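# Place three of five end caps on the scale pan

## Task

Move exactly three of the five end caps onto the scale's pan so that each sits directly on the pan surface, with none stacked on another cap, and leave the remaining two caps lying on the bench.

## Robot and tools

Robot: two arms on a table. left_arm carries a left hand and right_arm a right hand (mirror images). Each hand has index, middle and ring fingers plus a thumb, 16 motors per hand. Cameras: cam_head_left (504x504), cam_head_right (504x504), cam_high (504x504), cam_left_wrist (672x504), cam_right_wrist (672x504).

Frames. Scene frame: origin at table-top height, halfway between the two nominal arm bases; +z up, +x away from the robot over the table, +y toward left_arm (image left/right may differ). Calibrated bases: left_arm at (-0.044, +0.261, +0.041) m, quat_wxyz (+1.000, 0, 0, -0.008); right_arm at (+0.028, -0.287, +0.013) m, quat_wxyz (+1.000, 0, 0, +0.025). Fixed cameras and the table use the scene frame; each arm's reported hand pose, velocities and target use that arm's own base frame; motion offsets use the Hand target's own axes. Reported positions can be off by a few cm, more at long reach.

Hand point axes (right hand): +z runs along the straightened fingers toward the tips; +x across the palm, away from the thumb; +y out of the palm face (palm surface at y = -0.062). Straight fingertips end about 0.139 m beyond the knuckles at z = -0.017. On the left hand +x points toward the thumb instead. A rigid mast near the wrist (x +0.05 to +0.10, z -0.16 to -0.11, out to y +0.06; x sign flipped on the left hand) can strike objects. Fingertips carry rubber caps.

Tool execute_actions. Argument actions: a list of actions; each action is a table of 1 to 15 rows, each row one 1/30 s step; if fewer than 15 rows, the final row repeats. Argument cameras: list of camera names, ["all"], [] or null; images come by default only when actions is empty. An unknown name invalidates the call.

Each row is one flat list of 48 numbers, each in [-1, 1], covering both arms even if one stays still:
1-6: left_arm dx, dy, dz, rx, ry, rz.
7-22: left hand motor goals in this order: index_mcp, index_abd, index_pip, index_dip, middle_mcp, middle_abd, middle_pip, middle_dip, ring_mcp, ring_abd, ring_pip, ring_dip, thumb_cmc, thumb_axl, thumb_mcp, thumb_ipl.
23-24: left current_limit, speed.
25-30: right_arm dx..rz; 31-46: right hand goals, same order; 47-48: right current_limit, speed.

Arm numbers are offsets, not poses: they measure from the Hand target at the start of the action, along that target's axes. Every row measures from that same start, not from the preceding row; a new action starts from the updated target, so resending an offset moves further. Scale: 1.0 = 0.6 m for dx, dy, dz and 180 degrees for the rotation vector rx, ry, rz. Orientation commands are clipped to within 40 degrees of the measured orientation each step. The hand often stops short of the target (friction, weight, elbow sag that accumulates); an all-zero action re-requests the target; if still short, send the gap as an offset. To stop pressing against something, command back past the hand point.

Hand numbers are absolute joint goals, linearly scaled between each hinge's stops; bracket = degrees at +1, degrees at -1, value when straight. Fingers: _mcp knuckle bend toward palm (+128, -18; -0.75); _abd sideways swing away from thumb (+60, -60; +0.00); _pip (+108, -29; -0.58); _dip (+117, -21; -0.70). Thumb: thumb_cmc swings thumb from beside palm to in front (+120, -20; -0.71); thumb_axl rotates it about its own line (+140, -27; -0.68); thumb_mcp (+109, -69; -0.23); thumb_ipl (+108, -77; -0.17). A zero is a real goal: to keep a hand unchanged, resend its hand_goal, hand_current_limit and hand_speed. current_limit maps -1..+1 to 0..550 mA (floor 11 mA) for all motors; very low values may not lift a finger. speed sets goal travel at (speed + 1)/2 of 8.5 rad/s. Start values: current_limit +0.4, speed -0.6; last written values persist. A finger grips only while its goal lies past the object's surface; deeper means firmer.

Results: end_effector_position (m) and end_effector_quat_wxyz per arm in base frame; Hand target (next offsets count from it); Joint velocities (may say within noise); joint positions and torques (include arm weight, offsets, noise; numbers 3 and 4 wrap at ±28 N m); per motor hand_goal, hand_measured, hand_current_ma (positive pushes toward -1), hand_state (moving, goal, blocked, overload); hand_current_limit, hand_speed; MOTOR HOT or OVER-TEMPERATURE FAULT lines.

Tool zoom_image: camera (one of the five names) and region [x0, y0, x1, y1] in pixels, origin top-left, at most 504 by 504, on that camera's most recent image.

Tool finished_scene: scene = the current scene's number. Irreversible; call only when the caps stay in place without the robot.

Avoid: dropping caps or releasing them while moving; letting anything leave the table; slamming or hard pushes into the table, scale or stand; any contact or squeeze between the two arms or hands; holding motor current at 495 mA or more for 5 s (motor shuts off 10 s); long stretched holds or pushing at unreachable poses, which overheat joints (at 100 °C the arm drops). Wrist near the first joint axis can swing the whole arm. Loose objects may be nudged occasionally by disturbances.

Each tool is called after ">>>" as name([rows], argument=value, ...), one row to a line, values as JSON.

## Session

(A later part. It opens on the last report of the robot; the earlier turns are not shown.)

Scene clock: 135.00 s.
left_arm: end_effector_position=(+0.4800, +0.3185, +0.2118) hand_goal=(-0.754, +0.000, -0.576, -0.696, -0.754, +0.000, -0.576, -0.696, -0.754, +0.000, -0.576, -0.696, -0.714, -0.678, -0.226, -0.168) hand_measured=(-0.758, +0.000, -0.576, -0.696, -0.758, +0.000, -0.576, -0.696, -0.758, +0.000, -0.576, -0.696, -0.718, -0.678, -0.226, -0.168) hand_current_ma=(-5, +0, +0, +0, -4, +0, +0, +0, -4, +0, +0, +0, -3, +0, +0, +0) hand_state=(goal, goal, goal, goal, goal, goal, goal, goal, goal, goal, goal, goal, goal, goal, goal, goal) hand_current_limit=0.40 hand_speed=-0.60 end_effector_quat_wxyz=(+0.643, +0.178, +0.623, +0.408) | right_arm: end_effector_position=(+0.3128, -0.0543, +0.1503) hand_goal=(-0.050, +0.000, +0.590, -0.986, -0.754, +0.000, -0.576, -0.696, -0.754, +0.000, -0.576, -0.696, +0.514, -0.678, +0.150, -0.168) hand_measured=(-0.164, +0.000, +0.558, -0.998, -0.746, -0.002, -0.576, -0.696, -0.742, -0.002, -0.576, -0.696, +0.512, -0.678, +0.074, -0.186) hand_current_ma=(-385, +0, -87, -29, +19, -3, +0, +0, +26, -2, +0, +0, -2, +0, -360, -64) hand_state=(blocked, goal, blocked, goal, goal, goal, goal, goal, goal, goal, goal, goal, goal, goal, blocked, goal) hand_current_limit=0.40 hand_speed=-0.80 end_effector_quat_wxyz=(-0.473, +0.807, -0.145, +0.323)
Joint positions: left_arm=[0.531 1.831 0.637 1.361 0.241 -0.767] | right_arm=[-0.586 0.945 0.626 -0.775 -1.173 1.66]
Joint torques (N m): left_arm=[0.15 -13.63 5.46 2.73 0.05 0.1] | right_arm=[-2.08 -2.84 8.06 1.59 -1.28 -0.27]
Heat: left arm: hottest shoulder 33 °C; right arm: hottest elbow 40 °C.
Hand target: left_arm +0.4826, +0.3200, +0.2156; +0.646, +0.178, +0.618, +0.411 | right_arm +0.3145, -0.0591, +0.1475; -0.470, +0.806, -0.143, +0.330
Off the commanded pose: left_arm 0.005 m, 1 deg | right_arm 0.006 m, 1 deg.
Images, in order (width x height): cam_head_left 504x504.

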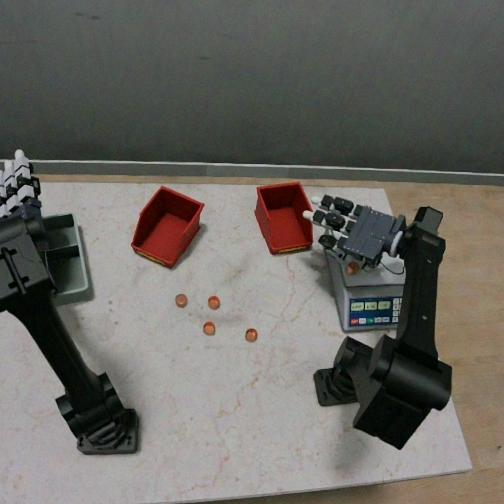

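>>> execute_actions([
  [[0,0,0,0,0,0,-0.754,0,-0.576,-0.696,-0.754,0,-0.576,-0.696,-0.754,0,-0.576,-0.696,-0.714,-0.678,-0.226,-0.168,0.4,-0.6,-0.008,0.017,0.0068,0,0,0,-0.05,0,0.591,-0.986,-0.754,0,-0.576,-0.696,-0.754,0,-0.576,-0.696,0.514,-0.678,0.15,-0.168,0.4,-0.8]],
])

>>> execute_actions([
  [[0,0,0,0,0,0,-0.754,0,-0.576,-0.696,-0.754,0,-0.576,-0.696,-0.754,0,-0.576,-0.696,-0.714,-0.678,-0.226,-0.168,0.4,-0.6,-0.0027,0.0057,0.0023,0,0,0,-0.05,0,0.591,-0.986,-0.754,0,-0.576,-0.696,-0.754,0,-0.576,-0.696,0.514,-0.678,0.15,-0.168,0.4,-0.8]],
])

Scene clock: 140.23 s.
left_arm: end_effector_position=(+0.4800, +0.3185, +0.2118) hand_goal=(-0.754, +0.000, -0.576, -0.696, -0.754, +0.000, -0.576, -0.696, -0.754, +0.000, -0.576, -0.696, -0.714, -0.678, -0.226, -0.168) hand_measured=(-0.758, +0.000, -0.576, -0.696, -0.758, +0.000, -0.576, -0.696, -0.758, +0.000, -0.576, -0.696, -0.718, -0.678, -0.226, -0.168) hand_current_ma=(-5, +0, +0, +0, -4, +0, +0, +0, -4, +0, +0, +0, -3, +0, +0, +0) hand_state=(goal, goal, goal, goal, goal, goal, goal, goal, goal, goal, goal, goal, goal, goal, goal, goal) hand_current_limit=0.40 hand_speed=-0.60 end_effector_quat_wxyz=(+0.643, +0.178, +0.623, +0.408) | right_arm: end_effector_position=(+0.3143, -0.0552, +0.1407) hand_goal=(-0.050, +0.000, +0.590, -0.986, -0.754, +0.000, -0.576, -0.696, -0.754, +0.000, -0.576, -0.696, +0.514, -0.678, +0.150, -0.168) hand_measured=(-0.164, +0.000, +0.558, -0.998, -0.746, -0.002, -0.576, -0.696, -0.742, -0.002, -0.576, -0.696, +0.512, -0.678, +0.074, -0.186) hand_current_ma=(-385, +0, -87, -29, +19, -3, +0, +0, +26, -2, +0, +0, -2, +0, -360, -64) hand_state=(blocked, goal, blocked, goal, goal, goal, goal, goal, goal, goal, goal, goal, goal, goal, blocked, goal) hand_current_limit=0.40 hand_speed=-0.80 end_effector_quat_wxyz=(-0.472, +0.807, -0.142, +0.326)
Joint positions: left_arm=[0.531 1.831 0.637 1.361 0.241 -0.767] | right_arm=[-0.586 0.958 0.605 -0.734 -1.174 1.658]
Joint torques (N m): left_arm=[0.09 -13.63 5.46 2.73 0.05 0.09] | right_arm=[-2.08 -2.78 7.62 1.73 -1.24 -0.27]
Heat: left arm: hottest shoulder 33 °C; right arm: hottest elbow 40 °C.
Hand target: left_arm +0.4826, +0.3200, +0.2156; +0.646, +0.178, +0.618, +0.411 | right_arm +0.3144, -0.0591, +0.1354; -0.470, +0.806, -0.143, +0.329
Off the commanded pose: left_arm 0.005 m, 1 deg | right_arm 0.007 m, 1 deg.

Scene clock: 140.93 s.
left_arm: end_effector_position=(+0.4800, +0.3185, +0.2118) hand_goal=(-0.754, +0.000, -0.576, -0.696, -0.754, +0.000, -0.576, -0.696, -0.754, +0.000, -0.576, -0.696, -0.714, -0.678, -0.226, -0.168) hand_measured=(-0.758, +0.000, -0.576, -0.696, -0.758, +0.000, -0.576, -0.696, -0.758, +0.000, -0.576, -0.696, -0.718, -0.678, -0.226, -0.168) hand_current_ma=(-5, +0, +0, +0, -4, +0, +0, +0, -4, +0, +0, +0, -3, +0, +0, +0) hand_state=(goal, goal, goal, goal, goal, goal, goal, goal, goal, goal, goal, goal, goal, goal, goal, goal) hand_current_limit=0.40 hand_speed=-0.60 end_effector_quat_wxyz=(+0.643, +0.178, +0.623, +0.408) | right_arm: end_effector_position=(+0.3155, -0.0557, +0.1398) hand_goal=(-0.050, +0.000, +0.590, -0.986, -0.754, +0.000, -0.576, -0.696, -0.754, +0.000, -0.576, -0.696, +0.514, -0.678, +0.150, -0.168) hand_measured=(-0.164, +0.000, +0.558, -0.998, -0.746, -0.002, -0.576, -0.696, -0.742, -0.002, -0.576, -0.696, +0.512, -0.678, +0.074, -0.188) hand_current_ma=(-385, +0, -87, -29, +19, -3, +0, +0, +26, -2, +0, +0, -2, +0, -360, -70) hand_state=(blocked, goal, blocked, goal, goal, goal, goal, goal, goal, goal, goal, goal, goal, goal, blocked, goal) hand_current_limit=0.40 hand_speed=-0.80 end_effector_quat_wxyz=(-0.471, +0.806, -0.139, +0.329)
Joint positions: left_arm=[0.531 1.831 0.637 1.361 0.241 -0.767] | right_arm=[-0.586 0.959 0.6 -0.72 -1.176 1.658]
Joint torques (N m): left_arm=[0.15 -13.57 5.46 2.73 0.05 0.09] | right_arm=[-2.08 -2.49 7.3 1.7 -1.17 -0.27]
Heat: left arm: hottest shoulder 33 °C; right arm: hottest elbow 40 °C.
Hand target: left_arm +0.4826, +0.3200, +0.2156; +0.646, +0.178, +0.618, +0.411 | right_arm +0.3144, -0.0591, +0.1314; -0.470, +0.806, -0.143, +0.330
Off the commanded pose: left_arm 0.005 m, 1 deg | right_arm 0.009 m, 0 deg.

>>> execute_actions([
  [[0,0,0,0,0,0,-0.754,0,-0.576,-0.696,-0.754,0,-0.576,-0.696,-0.754,0,-0.576,-0.696,-0.714,-0.678,-0.226,-0.168,0.4,-0.6,-0.0027,0.0057,0.0023,0,0,0,-0.05,0,0.591,-0.986,-0.754,0,-0.576,-0.696,-0.754,0,-0.576,-0.696,0.514,-0.678,0.15,-0.168,0.4,-0.8]],
], cameras=["cam_head_left"])

>>> zoom_image(camera="cam_head_left", region=[310, 210, 430, 310])

Scene clock: 147.43 s.
left_arm: end_effector_position=(+0.4800, +0.3185, +0.2118) hand_goal=(-0.754, +0.000, -0.576, -0.696, -0.754, +0.000, -0.576, -0.696, -0.754, +0.000, -0.576, -0.696, -0.714, -0.678, -0.226, -0.168) hand_measured=(-0.758, +0.000, -0.576, -0.696, -0.758, +0.000, -0.576, -0.696, -0.758, +0.000, -0.576, -0.696, -0.718, -0.678, -0.226, -0.168) hand_current_ma=(-5, +0, +0, +0, -4, +0, +0, +0, -4, +0, +0, +0, -3, +0, +0, +0) hand_state=(goal, goal, goal, goal, goal, goal, goal, goal, goal, goal, goal, goal, goal, goal, goal, goal) hand_current_limit=0.40 hand_speed=-0.60 end_effector_quat_wxyz=(+0.643, +0.178, +0.623, +0.408) | right_arm: end_effector_position=(+0.3167, -0.0562, +0.1381) hand_goal=(-0.050, +0.000, +0.590, -0.986, -0.754, +0.000, -0.576, -0.696, -0.754, +0.000, -0.576, -0.696, +0.514, -0.678, +0.150, -0.168) hand_measured=(-0.158, +0.000, +0.558, -0.998, -0.746, -0.002, -0.576, -0.696, -0.742, -0.002, -0.576, -0.696, +0.516, -0.678, +0.074, -0.188) hand_current_ma=(-385, +0, -87, -29, +19, -3, +0, +0, +26, -2, +0, +0, +2, +0, -360, -73) hand_state=(blocked, goal, blocked, goal, goal, goal, goal, goal, goal, goal, goal, goal, goal, goal, blocked, blocked) hand_current_limit=0.40 hand_speed=-0.80 end_effector_quat_wxyz=(-0.471, +0.806, -0.136, +0.332)
Joint positions: left_arm=[0.531 1.831 0.637 1.361 0.241 -0.767] | right_arm=[-0.586 0.962 0.595 -0.705 -1.178 1.658]
Joint torques (N m): left_arm=[0.15 -13.63 5.46 2.74 0.05 0.09] | right_arm=[-2.08 -2.32 7.05 1.7 -1.09 -0.27]
Heat: left arm: hottest shoulder 33 °C; right arm: hottest elbow 39 °C.
Hand target: left_arm +0.4826, +0.3200, +0.2156; +0.646, +0.178, +0.618, +0.411 | right_arm +0.3144, -0.0591, +0.1274; -0.470, +0.806, -0.143, +0.330
Off the commanded pose: left_arm 0.005 m, 1 deg | right_arm 0.011 m, 1 deg.
Images, in order (width x height): cam_head_left 504x504.

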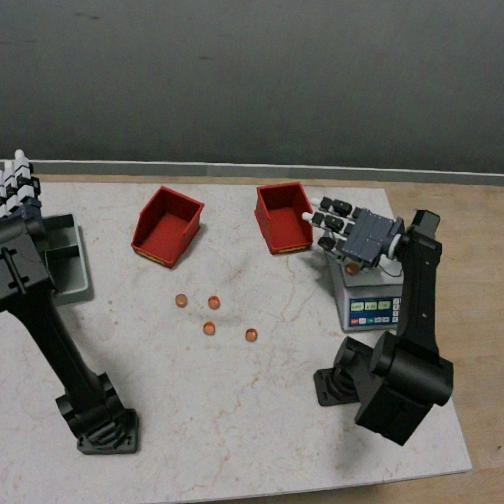

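Scaled by 4.200 from the camera's 504x504 image, which has a finer 720x720 frame.

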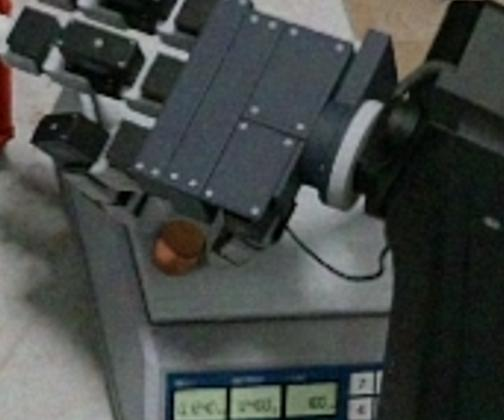

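>>> execute_actions([
  [[0,0,0,0,0,0,-0.754,0,-0.576,-0.696,-0.754,0,-0.576,-0.696,-0.754,0,-0.576,-0.696,-0.714,-0.678,-0.226,-0.168,0.4,-0.6,-0.0014,0.0028,0.0012,0,0,0,-0.05,0,0.591,-0.986,-0.754,0,-0.576,-0.696,-0.754,0,-0.576,-0.696,0.514,-0.678,0.15,-0.168,0.4,-0.8]],
  [[0,0,0,0,0,0,-0.754,0,-0.576,-0.696,-0.754,0,-0.576,-0.696,-0.754,0,-0.576,-0.696,-0.714,-0.678,-0.226,-0.168,0.4,-0.6,0,0,0,0,0,0,-0.22,0,0.591,-0.986,-0.754,0,-0.576,-0.696,-0.754,0,-0.576,-0.696,0.514,-0.678,0.03,-0.168,0.3,-0.88]],
  [[0,0,0,0,0,0,-0.754,0,-0.576,-0.696,-0.754,0,-0.576,-0.696,-0.754,0,-0.576,-0.696,-0.714,-0.678,-0.226,-0.168,0.4,-0.6,0,0,0,0,0,0,-0.26,0,0.591,-0.986,-0.754,0,-0.576,-0.696,-0.754,0,-0.576,-0.696,0.514,-0.678,0.0,-0.168,0.3,-0.85]],
], cameras=["cam_head_left"])

>>> zoom_image(camera="cam_head_left", region=[310, 210, 430, 310])

Scene clock: 155.13 s.
left_arm: end_effector_position=(+0.4800, +0.3185, +0.2118) hand_goal=(-0.754, +0.000, -0.576, -0.696, -0.754, +0.000, -0.576, -0.696, -0.754, +0.000, -0.576, -0.696, -0.714, -0.678, -0.226, -0.168) hand_measured=(-0.758, +0.000, -0.576, -0.696, -0.758, +0.000, -0.576, -0.696, -0.758, +0.000, -0.576, -0.696, -0.718, -0.678, -0.226, -0.168) hand_current_ma=(-5, +0, +0, +0, -4, +0, +0, +0, -4, +0, +0, +0, -3, +0, +0, +0) hand_state=(goal, goal, goal, goal, goal, goal, goal, goal, goal, goal, goal, goal, goal, goal, goal, goal) hand_current_limit=0.40 hand_speed=-0.60 end_effector_quat_wxyz=(+0.643, +0.178, +0.623, +0.408) | right_arm: end_effector_position=(+0.3155, -0.0542, +0.1326) hand_goal=(-0.260, +0.000, +0.590, -0.986, -0.754, +0.000, -0.576, -0.696, -0.754, +0.000, -0.576, -0.696, +0.514, -0.678, +0.000, -0.168) hand_measured=(-0.220, +0.000, +0.602, -0.980, -0.746, -0.002, -0.576, -0.696, -0.742, -0.002, -0.576, -0.696, +0.516, -0.678, +0.058, -0.154) hand_current_ma=(+129, +0, +26, +10, +19, -3, +0, +0, +26, -2, +0, +0, +4, +0, +265, +43) hand_state=(blocked, goal, goal, goal, goal, goal, goal, goal, goal, goal, goal, goal, goal, goal, blocked, goal) hand_current_limit=0.30 hand_speed=-0.85 end_effector_quat_wxyz=(-0.475, +0.805, -0.138, +0.328)
Joint positions: left_arm=[0.531 1.831 0.637 1.361 0.241 -0.767] | right_arm=[-0.586 0.971 0.584 -0.695 -1.185 1.657]
Joint torques (N m): left_arm=[0.15 -13.57 5.46 2.73 0.05 0.09] | right_arm=[-2.02 -2.78 7.51 1.59 -0.78 -0.26]
Heat: left arm: hottest shoulder 33 °C; right arm: hottest elbow 39 °C.
Hand target: left_arm +0.4826, +0.3200, +0.2156; +0.646, +0.178, +0.618, +0.411 | right_arm +0.3145, -0.0591, +0.1254; -0.470, +0.807, -0.143, +0.330
Off the commanded pose: left_arm 0.005 m, 1 deg | right_arm 0.009 m, 1 deg.
Images, in order (width x height): cam_head_left 504x504.

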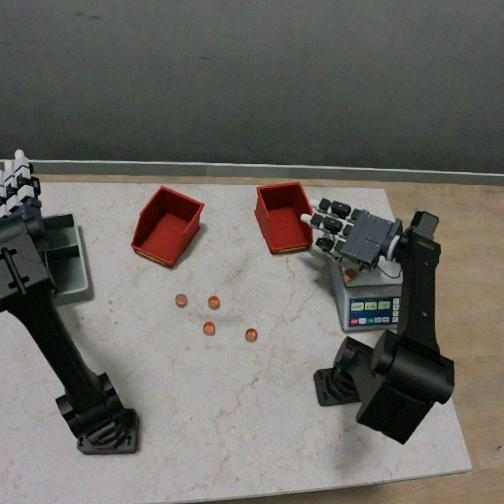

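Scaled by 4.200 from the camera's 504x504 image, which has a finer 720x720 frame.

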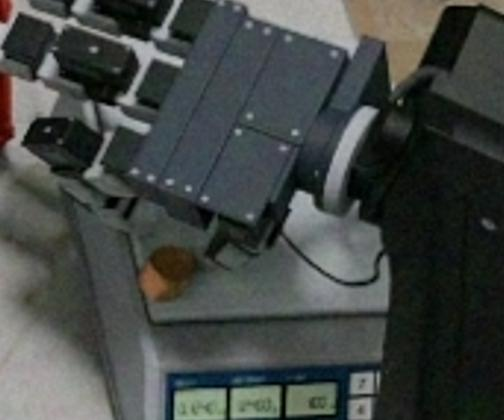

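>>> zoom_image(camera="cam_head_left", region=[330, 255, 380, 295])

>>> execute_actions(actions=[], cameras=["cam_head_right", "cam_right_wrist"])

>>> zoom_image(camera="cam_head_right", region=[320, 240, 390, 300])

>>> zoom_image(camera="cam_right_wrist", region=[350, 0, 672, 300])

Scaled by 10.080 from the camera's 504x504 image, which has a finer 720x720 frame.

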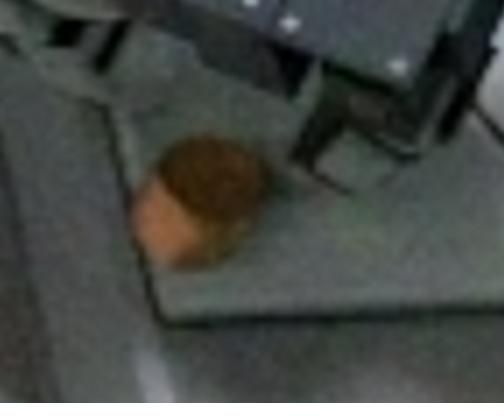

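Scene clock: 160.27 s.
left_arm: end_effector_position=(+0.4800, +0.3185, +0.2118) hand_goal=(-0.754, +0.000, -0.576, -0.696, -0.754, +0.000, -0.576, -0.696, -0.754, +0.000, -0.576, -0.696, -0.714, -0.678, -0.226, -0.168) hand_measured=(-0.758, +0.000, -0.576, -0.696, -0.758, +0.000, -0.576, -0.696, -0.758, +0.000, -0.576, -0.696, -0.718, -0.678, -0.226, -0.168) hand_current_ma=(-5, +0, +0, +0, -4, +0, +0, +0, -4, +0, +0, +0, -3, +0, +0, +0) hand_state=(goal, goal, goal, goal, goal, goal, goal, goal, goal, goal, goal, goal, goal, goal, goal, goal) hand_current_limit=0.40 hand_speed=-0.60 end_effector_quat_wxyz=(+0.643, +0.178, +0.623, +0.408) | right_arm: end_effector_position=(+0.3155, -0.0542, +0.1326) hand_goal=(-0.260, +0.000, +0.590, -0.986, -0.754, +0.000, -0.576, -0.696, -0.754, +0.000, -0.576, -0.696, +0.514, -0.678, +0.000, -0.168) hand_measured=(-0.220, +0.000, +0.602, -0.980, -0.746, -0.002, -0.576, -0.696, -0.742, -0.002, -0.576, -0.696, +0.516, -0.678, +0.058, -0.154) hand_current_ma=(+129, +0, +26, +10, +19, -3, +0, +0, +26, -2, +0, +0, +4, +0, +265, +43) hand_state=(blocked, goal, goal, goal, goal, goal, goal, goal, goal, goal, goal, goal, goal, goal, blocked, goal) hand_current_limit=0.30 hand_speed=-0.85 end_effector_quat_wxyz=(-0.475, +0.805, -0.138, +0.328)
Joint positions: left_arm=[0.531 1.831 0.637 1.361 0.241 -0.767] | right_arm=[-0.586 0.971 0.584 -0.695 -1.185 1.657]
Joint velocities: within noise
Joint torques (N m): left_arm=[0.15 -13.63 5.48 2.73 0.05 0.1] | right_arm=[-2.08 -2.78 7.51 1.59 -0.78 -0.26]
Heat: left arm: hottest shoulder 33 °C; right arm: hottest elbow 38 °C.
Hand target: left_arm +0.4826, +0.3200, +0.2156; +0.646, +0.178, +0.618, +0.411 | right_arm +0.3145, -0.0591, +0.1254; -0.470, +0.807, -0.143, +0.330
Off the commanded pose: left_arm 0.005 m, 1 deg | right_arm 0.009 m, 1 deg.
Images, in order (width x height): cam_head_right 504x504, cam_right_wrist 672x504.

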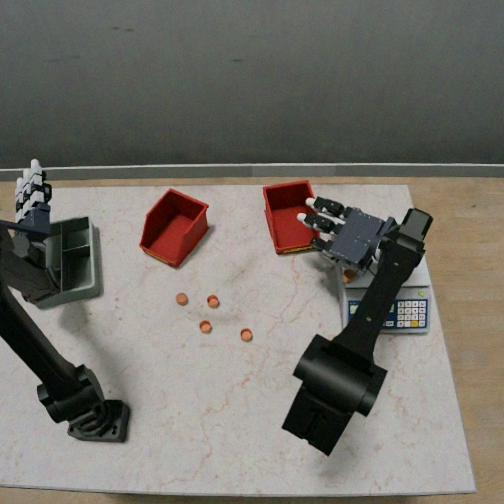

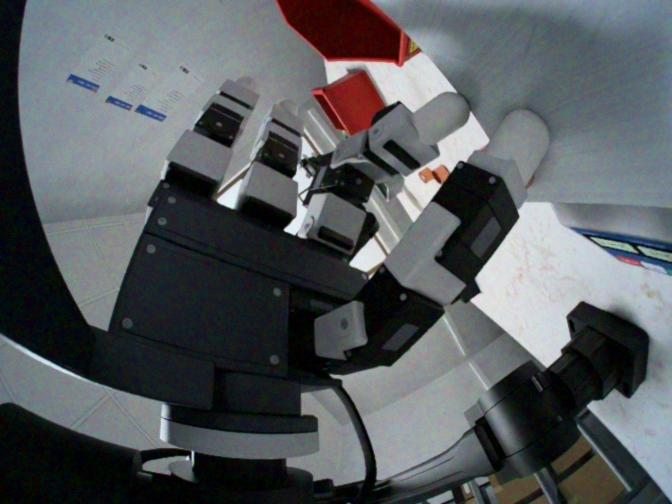

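Scaled by 7.200 from the camera's 504x504 image, which has a finer 720x720 frame.

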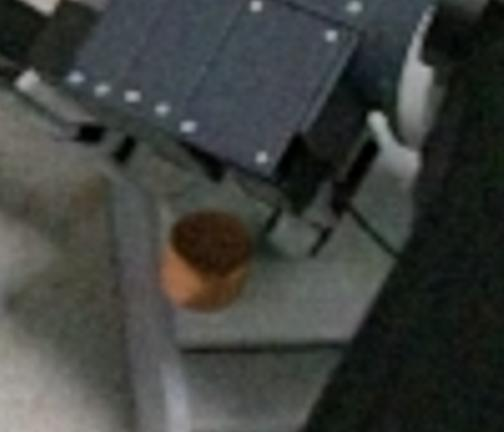

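Scaled by 1.565 from the camera's 672x504 image, which has a finer 960x720 frame.

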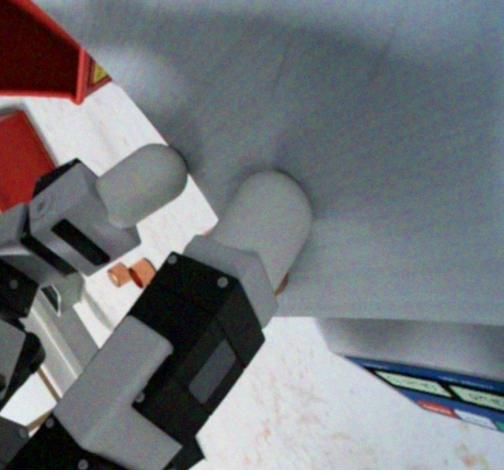

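>>> execute_actions([
  [[0,0,0,0,0,0,-0.754,0,-0.576,-0.696,-0.754,0,-0.576,-0.696,-0.754,0,-0.576,-0.696,-0.714,-0.678,-0.226,-0.168,0.4,-0.6,0.0223,-0.0242,-0.0114,0,0,0,-0.22,0,0.591,-0.986,-0.754,0,-0.576,-0.696,-0.754,0,-0.576,-0.696,0.514,-0.678,0.058,-0.168,0.3,-0.85]],
  [[0,0,0,0,0,0,-0.754,0,-0.576,-0.696,-0.754,0,-0.576,-0.696,-0.754,0,-0.576,-0.696,-0.714,-0.678,-0.226,-0.168,0.4,-0.6,0.0199,-0.0426,-0.0171,0,0,0,-0.22,0,0.591,-0.986,-0.754,0,-0.576,-0.696,-0.754,0,-0.576,-0.696,0.514,-0.678,0.058,-0.168,0.3,-0.85]],
], cameras=["cam_head_left","cam_head_right","cam_right_wrist"])

>>> zoom_image(camera="cam_head_left", region=[310, 210, 430, 310])

>>> zoom_image(camera="cam_right_wrist", region=[350, 0, 672, 300])

Scene clock: 171.83 s.
left_arm: end_effector_position=(+0.4800, +0.3185, +0.2118) hand_goal=(-0.754, +0.000, -0.576, -0.696, -0.754, +0.000, -0.576, -0.696, -0.754, +0.000, -0.576, -0.696, -0.714, -0.678, -0.226, -0.168) hand_measured=(-0.758, +0.000, -0.576, -0.696, -0.758, +0.000, -0.576, -0.696, -0.758, +0.000, -0.576, -0.696, -0.718, -0.678, -0.226, -0.168) hand_current_ma=(-5, +0, +0, +0, -4, +0, +0, +0, -4, +0, +0, +0, -3, +0, +0, +0) hand_state=(goal, goal, goal, goal, goal, goal, goal, goal, goal, goal, goal, goal, goal, goal, goal, goal) hand_current_limit=0.40 hand_speed=-0.60 end_effector_quat_wxyz=(+0.643, +0.178, +0.623, +0.408) | right_arm: end_effector_position=(+0.3068, -0.0503, +0.1516) hand_goal=(-0.220, +0.000, +0.590, -0.986, -0.754, +0.000, -0.576, -0.696, -0.754, +0.000, -0.576, -0.696, +0.514, -0.678, +0.058, -0.168) hand_measured=(-0.218, +0.002, +0.592, -0.984, -0.746, -0.002, -0.576, -0.696, -0.742, -0.002, -0.576, -0.696, +0.514, -0.676, +0.060, -0.166) hand_current_ma=(+5, +3, +2, +4, +19, -3, +0, +0, +26, -2, +0, +0, +0, +2, +4, +4) hand_state=(goal, goal, goal, goal, goal, goal, goal, goal, goal, goal, goal, goal, goal, goal, goal, goal) hand_current_limit=0.30 hand_speed=-0.85 end_effector_quat_wxyz=(-0.480, +0.807, -0.152, +0.309)
Joint positions: left_arm=[0.531 1.831 0.637 1.361 0.241 -0.767] | right_arm=[-0.586 0.946 0.637 -0.833 -1.176 1.646]
Joint torques (N m): left_arm=[0.15 -13.57 5.46 2.73 0.05 0.09] | right_arm=[-2.32 -3.84 12.49 0.39 -1.22 -0.17]
Heat: left arm: hottest shoulder 33 °C; right arm: hottest elbow 38 °C.
Hand target: left_arm +0.4826, +0.3200, +0.2156; +0.646, +0.178, +0.618, +0.411 | right_arm +0.3187, -0.0632, +0.1754; -0.470, +0.806, -0.143, +0.330
Off the commanded pose: left_arm 0.005 m, 1 deg | right_arm 0.030 m, 3 deg.
Images, in order (width x height): cam_head_left 504x504, cam_head_right 504x504, cam_right_wrist 672x504.

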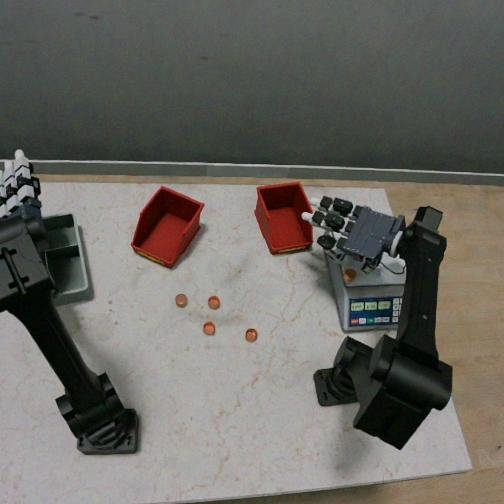

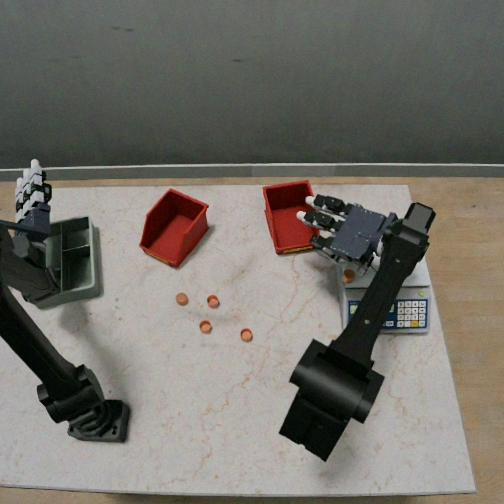

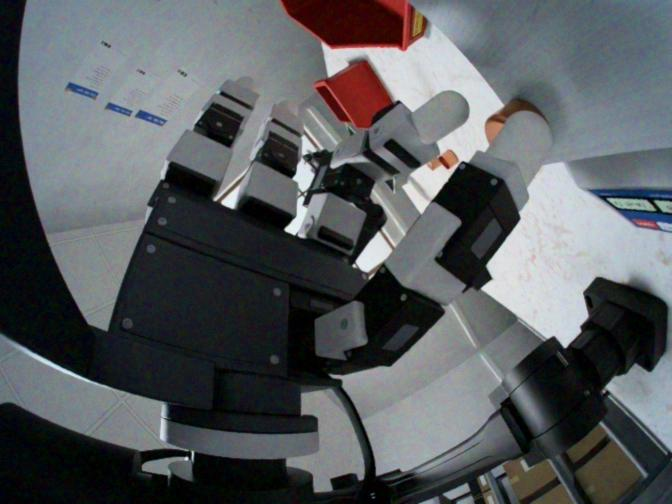

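Scaled by 4.200 from the camera's 504x504 image, which has a finer 720x720 frame.

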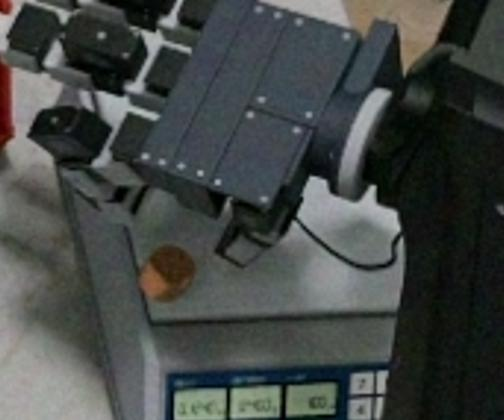

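Scaled by 1.565 from the camera's 672x504 image, which has a finer 960x720 frame.

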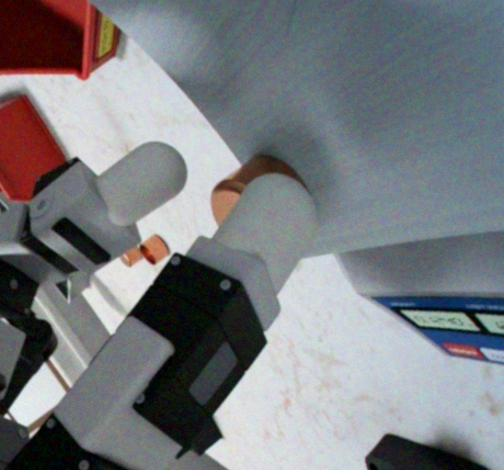

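>>> zoom_image(camera="cam_head_left", region=[330, 255, 380, 295])

>>> zoom_image(camera="cam_head_right", region=[320, 240, 390, 300])

>>> zoom_image(camera="cam_right_wrist", region=[450, 70, 600, 190])

Scaled by 10.080 from the camera's 504x504 image, which has a finer 720x720 frame.

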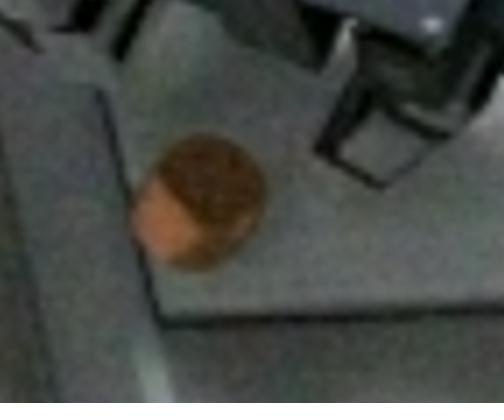

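Scaled by 7.200 from the camera's 504x504 image, which has a finer 720x720 frame.

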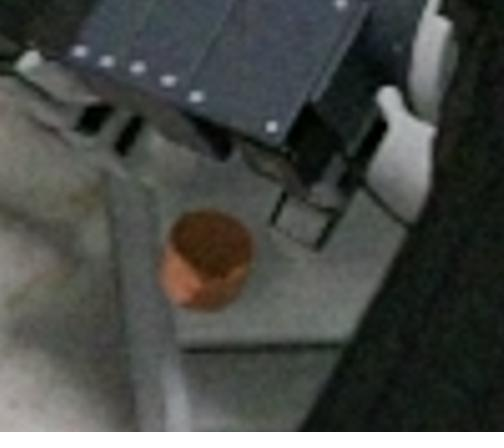

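Scaled by 3.360 from the camera's 672x504 image, which has a finer 960x720 frame.

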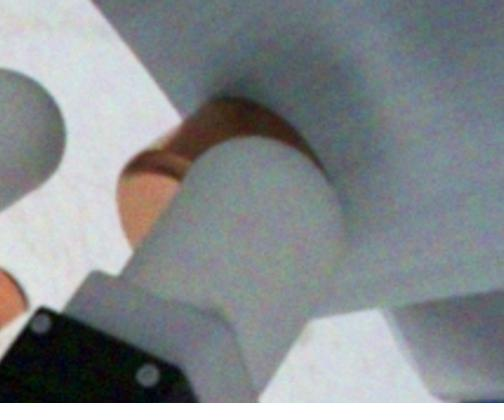

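>>> execute_actions([
  [[0,0,0,0,0,0,-0.754,0,-0.576,-0.696,-0.754,0,-0.576,-0.696,-0.754,0,-0.576,-0.696,-0.714,-0.678,-0.226,-0.168,0.4,-0.6,0.0232,-0.0497,-0.02,0,0,0,-0.22,0,0.591,-0.986,-0.754,0,-0.576,-0.696,-0.754,0,-0.576,-0.696,0.514,-0.678,0.058,-0.168,0.3,-0.6]],
  [[0,0,0,0,0,0,-0.754,0,-0.576,-0.696,-0.754,0,-0.576,-0.696,-0.754,0,-0.576,-0.696,-0.714,-0.678,-0.226,-0.168,0.4,-0.6,-0.0345,-0.0139,-0.0056,0,0,0,-0.411,0,0.591,-0.986,-0.754,0,-0.576,-0.696,-0.754,0,-0.576,-0.696,0.514,-0.678,-0.056,-0.168,0.3,-0.6]],
  [[0,0,0,0,0,0,-0.754,0,-0.576,-0.696,-0.754,0,-0.576,-0.696,-0.754,0,-0.576,-0.696,-0.714,-0.678,-0.226,-0.168,0.4,-0.6,-0.0265,0.0568,0.0228,0,0,0,-0.411,0,0.591,-0.986,-0.754,0,-0.576,-0.696,-0.754,0,-0.576,-0.696,0.514,-0.678,-0.056,-0.168,0.3,-0.6]],
], cameras=["cam_head_left","cam_right_wrist"])

>>> zoom_image(camera="cam_right_wrist", region=[350, 0, 672, 300])

>>> zoom_image(camera="cam_head_left", region=[310, 210, 430, 310])

Scene clock: 193.73 s.
left_arm: end_effector_position=(+0.4800, +0.3185, +0.2118) hand_goal=(-0.754, +0.000, -0.576, -0.696, -0.754, +0.000, -0.576, -0.696, -0.754, +0.000, -0.576, -0.696, -0.714, -0.678, -0.226, -0.168) hand_measured=(-0.758, +0.000, -0.576, -0.696, -0.758, +0.000, -0.576, -0.696, -0.758, +0.000, -0.576, -0.696, -0.718, -0.678, -0.226, -0.168) hand_current_ma=(-5, +0, +0, +0, -4, +0, +0, +0, -4, +0, +0, +0, -3, +0, +0, +0) hand_state=(goal, goal, goal, goal, goal, goal, goal, goal, goal, goal, goal, goal, goal, goal, goal, goal) hand_current_limit=0.40 hand_speed=-0.60 end_effector_quat_wxyz=(+0.643, +0.178, +0.623, +0.408) | right_arm: end_effector_position=(+0.3003, -0.0457, +0.1762) hand_goal=(-0.412, +0.000, +0.590, -0.986, -0.754, +0.000, -0.576, -0.696, -0.754, +0.000, -0.576, -0.696, +0.514, -0.678, -0.056, -0.168) hand_measured=(-0.402, +0.002, +0.592, -0.984, -0.746, -0.002, -0.576, -0.696, -0.742, -0.002, -0.576, -0.696, +0.514, -0.676, -0.054, -0.166) hand_current_ma=(+24, +2, +1, +4, +19, -3, +0, +0, +26, -2, +0, +0, +0, +2, +6, +4) hand_state=(goal, goal, goal, goal, goal, goal, goal, goal, goal, goal, goal, goal, goal, goal, goal, goal) hand_current_limit=0.30 hand_speed=-0.60 end_effector_quat_wxyz=(-0.472, +0.807, -0.138, +0.327)
Joint positions: left_arm=[0.531 1.831 0.637 1.361 0.241 -0.767] | right_arm=[-0.587 0.864 0.652 -0.88 -1.178 1.645]
Joint torques (N m): left_arm=[0.15 -13.57 5.45 2.73 0.04 0.09] | right_arm=[-2.14 -1.96 7.88 1.68 -1.14 -0.19]
Heat: left arm: hottest shoulder 33 °C; right arm: hottest elbow 43 °C.
Hand target: left_arm +0.4826, +0.3200, +0.2156; +0.646, +0.178, +0.618, +0.411 | right_arm +0.3004, -0.0499, +0.1705; -0.470, +0.806, -0.142, +0.330
Off the commanded pose: left_arm 0.005 m, 1 deg | right_arm 0.007 m, 1 deg.
Images, in order (width x height): cam_head_left 504x504, cam_right_wrist 672x504.

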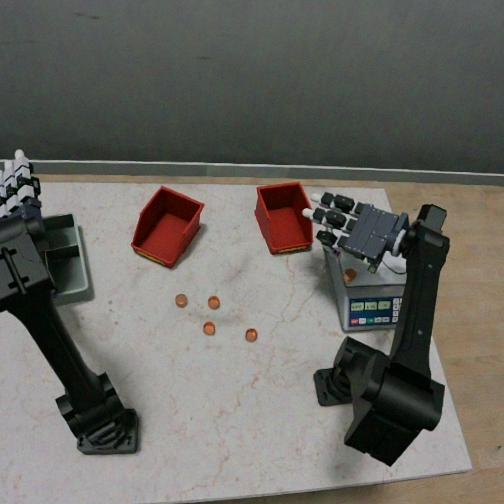

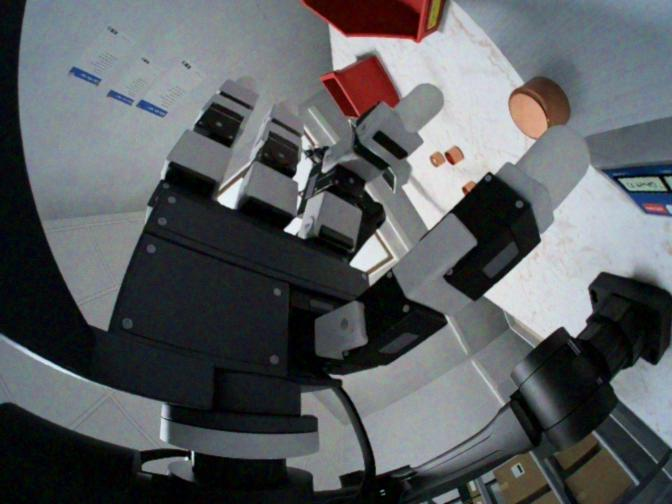

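Scaled by 1.565 from the camera's 672x504 image, which has a finer 960x720 frame.

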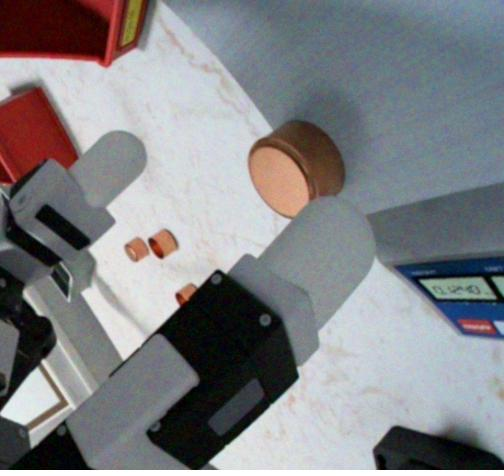

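Scaled by 4.200 from the camera's 504x504 image, which has a finer 720x720 frame.

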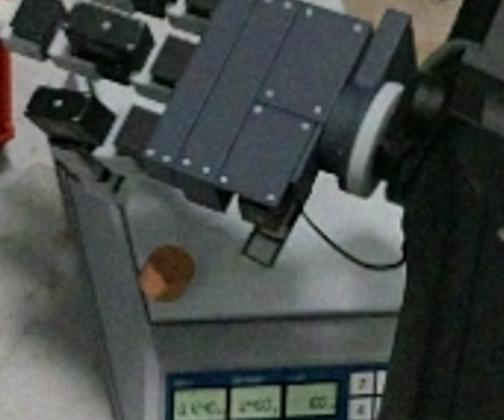

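>>> execute_actions([
  [[0,0,0,0,0,0,-0.754,0,-0.576,-0.696,-0.754,0,-0.576,-0.696,-0.754,0,-0.576,-0.696,-0.714,-0.678,-0.226,-0.168,0.4,-0.6,-0.0262,0.0372,0.014,0,0,0,-0.411,0,0.591,-0.986,-0.754,0,-0.576,-0.696,-0.754,0,-0.576,-0.696,0.514,-0.678,-0.056,-0.168,0.3,-0.6]],
], cameras=["cam_head_left","cam_right_wrist"])

>>> zoom_image(camera="cam_right_wrist", region=[350, 0, 672, 300])

Scene clock: 202.60 s.
left_arm: end_effector_position=(+0.4800, +0.3185, +0.2118) hand_goal=(-0.754, +0.000, -0.576, -0.696, -0.754, +0.000, -0.576, -0.696, -0.754, +0.000, -0.576, -0.696, -0.714, -0.678, -0.226, -0.168) hand_measured=(-0.758, +0.000, -0.576, -0.696, -0.758, +0.000, -0.576, -0.696, -0.758, +0.000, -0.576, -0.696, -0.718, -0.678, -0.226, -0.168) hand_current_ma=(-5, +0, +0, +0, -4, +0, +0, +0, -4, +0, +0, +0, -3, +0, +0, +0) hand_state=(goal, goal, goal, goal, goal, goal, goal, goal, goal, goal, goal, goal, goal, goal, goal, goal) hand_current_limit=0.40 hand_speed=-0.60 end_effector_quat_wxyz=(+0.643, +0.178, +0.623, +0.408) | right_arm: end_effector_position=(+0.2962, -0.0432, +0.1478) hand_goal=(-0.412, +0.000, +0.590, -0.986, -0.754, +0.000, -0.576, -0.696, -0.754, +0.000, -0.576, -0.696, +0.514, -0.678, -0.056, -0.168) hand_measured=(-0.402, +0.002, +0.592, -0.984, -0.746, -0.002, -0.576, -0.696, -0.742, -0.002, -0.576, -0.696, +0.514, -0.676, -0.054, -0.166) hand_current_ma=(+24, +2, +1, +4, +19, -3, +0, +0, +26, -2, +0, +0, -1, +2, +6, +4) hand_state=(goal, goal, goal, goal, goal, goal, goal, goal, goal, goal, goal, goal, goal, goal, goal, goal) hand_current_limit=0.30 hand_speed=-0.60 end_effector_quat_wxyz=(-0.473, +0.807, -0.138, +0.327)
Joint positions: left_arm=[0.531 1.831 0.637 1.361 0.241 -0.767] | right_arm=[-0.587 0.875 0.581 -0.802 -1.178 1.644]
Joint torques (N m): left_arm=[0.15 -13.57 5.46 2.73 0.05 0.1] | right_arm=[-2.26 -1.85 7.76 1.68 -1.14 -0.21]
Heat: left arm: hottest shoulder 33 °C; right arm: hottest elbow 42 °C.
Hand target: left_arm +0.4826, +0.3200, +0.2156; +0.646, +0.178, +0.618, +0.411 | right_arm +0.2961, -0.0475, +0.1423; -0.470, +0.807, -0.143, +0.329
Off the commanded pose: left_arm 0.005 m, 1 deg | right_arm 0.007 m, 1 deg.
Images, in order (width x height): cam_head_left 504x504, cam_right_wrist 672x504.

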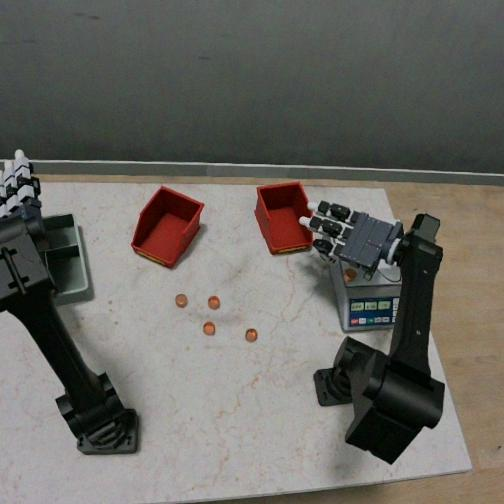

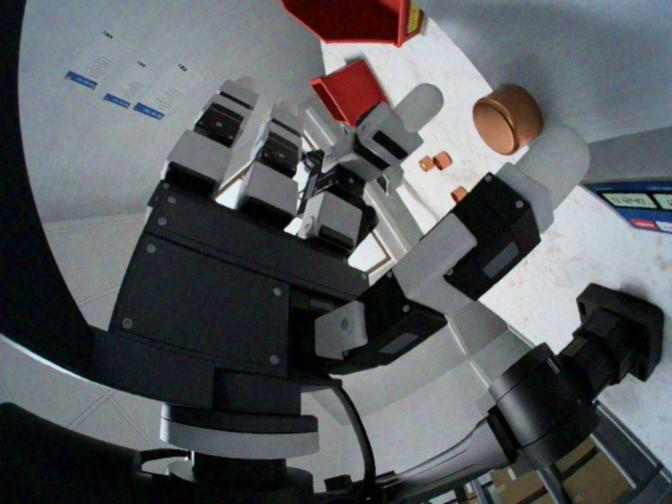

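Scaled by 1.565 from the camera's 672x504 image, which has a finer 960x720 frame.

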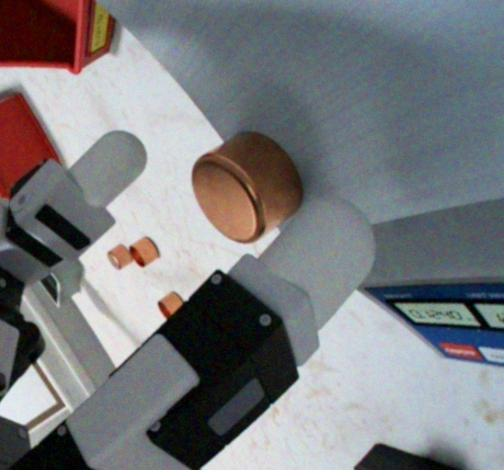

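>>> execute_actions([
  [[0,0,0,0,0,0,-0.754,0,-0.576,-0.696,-0.754,0,-0.576,-0.696,-0.754,0,-0.576,-0.696,-0.714,-0.678,-0.226,-0.168,0.4,-0.6,-0.0101,0.0171,0.0071,0,0,0,-0.411,0,0.591,-0.986,-0.754,0,-0.576,-0.696,-0.754,0,-0.576,-0.696,0.514,-0.678,-0.056,-0.168,0.3,-0.6]],
], cameras=["cam_right_wrist"])

>>> zoom_image(camera="cam_right_wrist", region=[350, 0, 672, 300])

Scene clock: 210.70 s.
left_arm: end_effector_position=(+0.4800, +0.3185, +0.2118) hand_goal=(-0.754, +0.000, -0.576, -0.696, -0.754, +0.000, -0.576, -0.696, -0.754, +0.000, -0.576, -0.696, -0.714, -0.678, -0.226, -0.168) hand_measured=(-0.758, +0.000, -0.576, -0.696, -0.758, +0.000, -0.576, -0.696, -0.758, +0.000, -0.576, -0.696, -0.718, -0.678, -0.226, -0.168) hand_current_ma=(-5, +0, +0, +0, -4, +0, +0, +0, -4, +0, +0, +0, -3, +0, +0, +0) hand_state=(goal, goal, goal, goal, goal, goal, goal, goal, goal, goal, goal, goal, goal, goal, goal, goal) hand_current_limit=0.40 hand_speed=-0.60 end_effector_quat_wxyz=(+0.643, +0.178, +0.623, +0.408) | right_arm: end_effector_position=(+0.2958, -0.0430, +0.1356) hand_goal=(-0.412, +0.000, +0.590, -0.986, -0.754, +0.000, -0.576, -0.696, -0.754, +0.000, -0.576, -0.696, +0.514, -0.678, -0.056, -0.168) hand_measured=(-0.402, +0.002, +0.592, -0.984, -0.746, -0.002, -0.576, -0.696, -0.742, -0.002, -0.576, -0.696, +0.514, -0.676, -0.054, -0.166) hand_current_ma=(+24, +2, +1, +4, +19, -3, +0, +0, +26, -2, +0, +0, -1, +2, +6, +4) hand_state=(goal, goal, goal, goal, goal, goal, goal, goal, goal, goal, goal, goal, goal, goal, goal, goal) hand_current_limit=0.30 hand_speed=-0.60 end_effector_quat_wxyz=(-0.472, +0.807, -0.137, +0.328)
Joint positions: left_arm=[0.531 1.831 0.637 1.361 0.241 -0.767] | right_arm=[-0.587 0.885 0.552 -0.759 -1.178 1.644]
Joint torques (N m): left_arm=[0.15 -13.63 5.48 2.73 0.05 0.1] | right_arm=[-2.14 -1.85 7.61 1.54 -1.12 -0.18]
Heat: left arm: hottest shoulder 33 °C; right arm: hottest elbow 41 °C.
Hand target: left_arm +0.4826, +0.3200, +0.2156; +0.646, +0.178, +0.618, +0.411 | right_arm +0.2952, -0.0466, +0.1296; -0.470, +0.807, -0.143, +0.329
Off the commanded pose: left_arm 0.005 m, 1 deg | right_arm 0.007 m, 1 deg.
Images, in order (width x height): cam_right_wrist 672x504.

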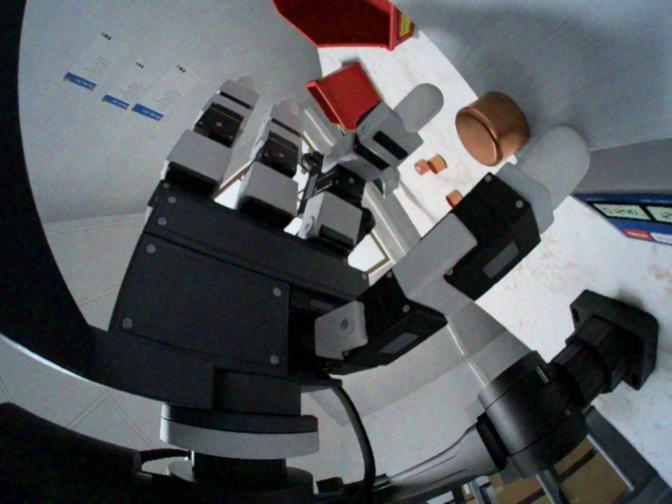

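Scaled by 1.565 from the camera's 672x504 image, which has a finer 960x720 frame.

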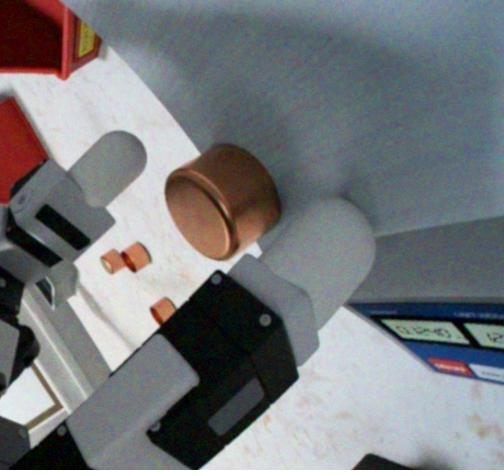

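>>> execute_actions([
  [[0,0,0,0,0,0,-0.754,0,-0.576,-0.696,-0.754,0,-0.576,-0.696,-0.754,0,-0.576,-0.696,-0.714,-0.678,-0.226,-0.168,0.4,-0.6,-0.0088,-0.0008,0.0009,0,0,0,-0.411,0,0.591,-0.986,-0.754,0,-0.576,-0.696,-0.754,0,-0.576,-0.696,0.514,-0.678,-0.056,-0.168,0.3,-0.6]],
], cameras=["cam_right_wrist"])

>>> zoom_image(camera="cam_right_wrist", region=[350, 0, 672, 300])

Scene clock: 215.57 s.
left_arm: end_effector_position=(+0.4800, +0.3185, +0.2118) hand_goal=(-0.754, +0.000, -0.576, -0.696, -0.754, +0.000, -0.576, -0.696, -0.754, +0.000, -0.576, -0.696, -0.714, -0.678, -0.226, -0.168) hand_measured=(-0.758, +0.000, -0.576, -0.696, -0.758, +0.000, -0.576, -0.696, -0.758, +0.000, -0.576, -0.696, -0.718, -0.678, -0.226, -0.168) hand_current_ma=(-5, +0, +0, +0, -4, +0, +0, +0, -4, +0, +0, +0, -3, +0, +0, +0) hand_state=(goal, goal, goal, goal, goal, goal, goal, goal, goal, goal, goal, goal, goal, goal, goal, goal) hand_current_limit=0.40 hand_speed=-0.60 end_effector_quat_wxyz=(+0.643, +0.178, +0.623, +0.408) | right_arm: end_effector_position=(+0.2947, -0.0423, +0.1333) hand_goal=(-0.412, +0.000, +0.590, -0.986, -0.754, +0.000, -0.576, -0.696, -0.754, +0.000, -0.576, -0.696, +0.514, -0.678, -0.056, -0.168) hand_measured=(-0.402, +0.002, +0.592, -0.984, -0.746, -0.002, -0.576, -0.696, -0.742, -0.002, -0.576, -0.696, +0.516, -0.676, -0.054, -0.166) hand_current_ma=(+24, +2, +1, +4, +19, -3, +0, +0, +26, -2, +0, +0, +2, +2, +6, +4) hand_state=(goal, goal, goal, goal, goal, goal, goal, goal, goal, goal, goal, goal, goal, goal, goal, goal) hand_current_limit=0.30 hand_speed=-0.60 end_effector_quat_wxyz=(-0.472, +0.807, -0.137, +0.328)
Joint positions: left_arm=[0.531 1.831 0.637 1.361 0.241 -0.767] | right_arm=[-0.587 0.884 0.545 -0.754 -1.178 1.644]
Joint torques (N m): left_arm=[0.21 -13.57 5.46 2.73 0.05 0.09] | right_arm=[-1.79 -3.02 7.09 1.72 -1.06 -0.09]
Heat: left arm: hottest shoulder 33 °C; right arm: hottest elbow 41 °C.
Hand target: left_arm +0.4826, +0.3200, +0.2156; +0.646, +0.178, +0.618, +0.411 | right_arm +0.2917, -0.0433, +0.1279; -0.470, +0.807, -0.143, +0.330
Off the commanded pose: left_arm 0.005 m, 1 deg | right_arm 0.006 m, 1 deg.
Images, in order (width x height): cam_right_wrist 672x504.

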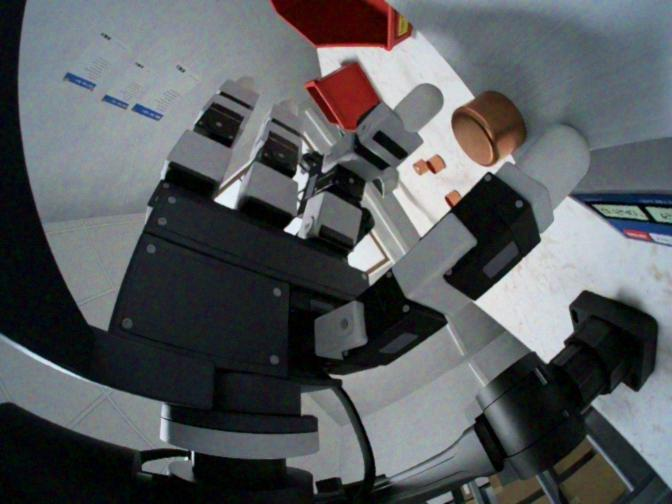

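Scaled by 1.565 from the camera's 672x504 image, which has a finer 960x720 frame.

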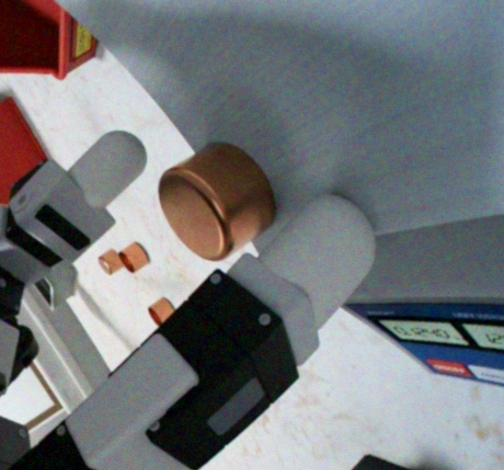

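>>> execute_actions([
  [[0,0,0,0,0,0,-0.754,0,-0.576,-0.696,-0.754,0,-0.576,-0.696,-0.754,0,-0.576,-0.696,-0.714,-0.678,-0.226,-0.168,0.4,-0.6,-0.003,-0.0014,0,0,0,0,-0.22,0,0.591,-0.986,-0.754,0,-0.576,-0.696,-0.754,0,-0.576,-0.696,0.514,-0.678,0.05,-0.168,0.3,-0.8]],
  [[0,0,0,0,0,0,-0.754,0,-0.576,-0.696,-0.754,0,-0.576,-0.696,-0.754,0,-0.576,-0.696,-0.714,-0.678,-0.226,-0.168,0.4,-0.6,0,0,0,0,0,0,-0.05,0,0.591,-0.986,-0.754,0,-0.576,-0.696,-0.754,0,-0.576,-0.696,0.514,-0.678,0.15,-0.168,0.4,-0.8]],
], cameras=["cam_head_left","cam_right_wrist"])

>>> zoom_image(camera="cam_right_wrist", region=[350, 0, 672, 300])

>>> zoom_image(camera="cam_head_left", region=[330, 255, 380, 295])

Scene clock: 223.30 s.
left_arm: end_effector_position=(+0.4800, +0.3185, +0.2118) hand_goal=(-0.754, +0.000, -0.576, -0.696, -0.754, +0.000, -0.576, -0.696, -0.754, +0.000, -0.576, -0.696, -0.714, -0.678, -0.226, -0.168) hand_measured=(-0.758, +0.000, -0.576, -0.696, -0.758, +0.000, -0.576, -0.696, -0.758, +0.000, -0.576, -0.696, -0.718, -0.678, -0.226, -0.168) hand_current_ma=(-5, +0, +0, +0, -4, +0, +0, +0, -4, +0, +0, +0, -3, +0, +0, +0) hand_state=(goal, goal, goal, goal, goal, goal, goal, goal, goal, goal, goal, goal, goal, goal, goal, goal) hand_current_limit=0.40 hand_speed=-0.60 end_effector_quat_wxyz=(+0.643, +0.178, +0.623, +0.408) | right_arm: end_effector_position=(+0.2935, -0.0423, +0.1333) hand_goal=(-0.050, +0.000, +0.590, -0.986, -0.754, +0.000, -0.576, -0.696, -0.754, +0.000, -0.576, -0.696, +0.514, -0.678, +0.150, -0.168) hand_measured=(-0.164, +0.002, +0.570, -0.996, -0.746, -0.002, -0.576, -0.696, -0.742, -0.002, -0.576, -0.696, +0.520, -0.676, +0.060, -0.186) hand_current_ma=(-385, +2, -50, -22, +19, -3, +0, +0, +26, -2, +0, +0, +10, +2, -385, -60) hand_state=(blocked, goal, blocked, goal, goal, goal, goal, goal, goal, goal, goal, goal, goal, goal, blocked, goal) hand_current_limit=0.40 hand_speed=-0.80 end_effector_quat_wxyz=(-0.470, +0.807, -0.137, +0.330)
Joint positions: left_arm=[0.531 1.831 0.637 1.361 0.241 -0.767] | right_arm=[-0.589 0.875 0.54 -0.752 -1.176 1.644]
Joint torques (N m): left_arm=[0.09 -13.57 5.46 2.73 0.05 0.09] | right_arm=[-1.55 -2.9 7.12 1.66 -1.12 -0.06]
Heat: left arm: hottest shoulder 33 °C; right arm: hottest elbow 40 °C.
Hand target: left_arm +0.4826, +0.3200, +0.2156; +0.646, +0.178, +0.618, +0.411 | right_arm +0.2902, -0.0418, +0.1278; -0.470, +0.807, -0.143, +0.329
Off the commanded pose: left_arm 0.005 m, 1 deg | right_arm 0.006 m, 1 deg.
Images, in order (width x height): cam_head_left 504x504, cam_right_wrist 672x504.

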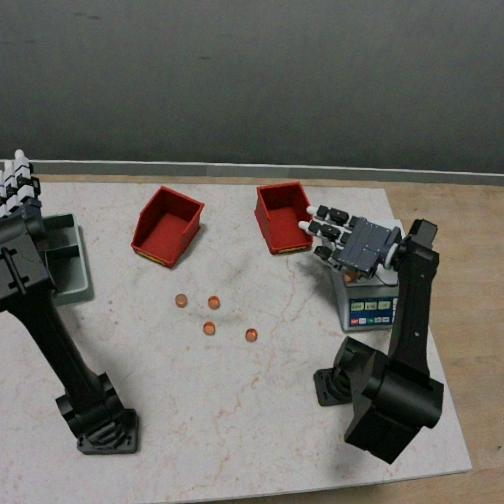

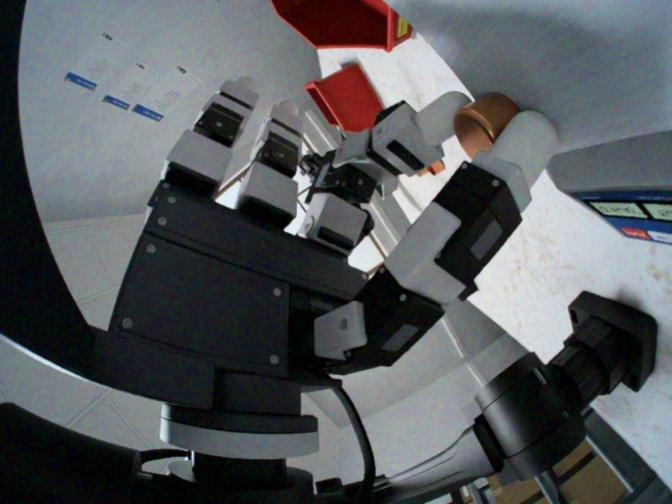

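Scaled by 1.565 from the camera's 672x504 image, which has a finer 960x720 frame.

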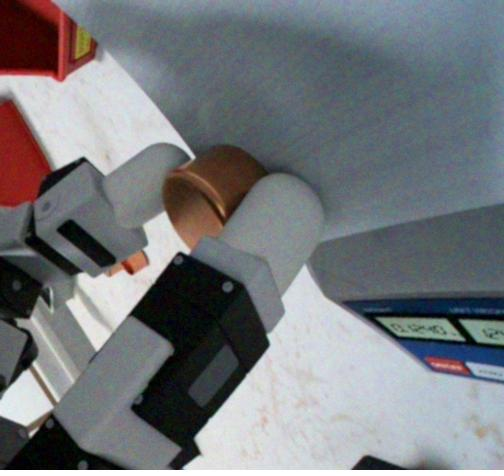

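Scaled by 10.080 from the camera's 504x504 image, which has a finer 720x720 frame.

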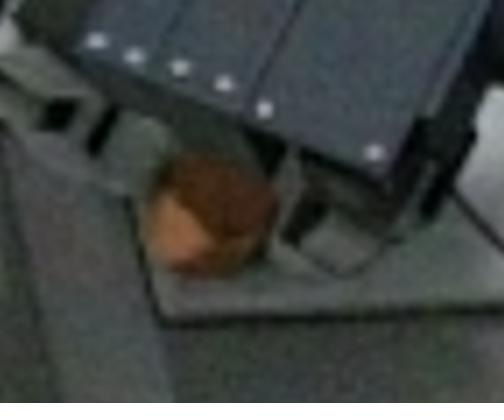

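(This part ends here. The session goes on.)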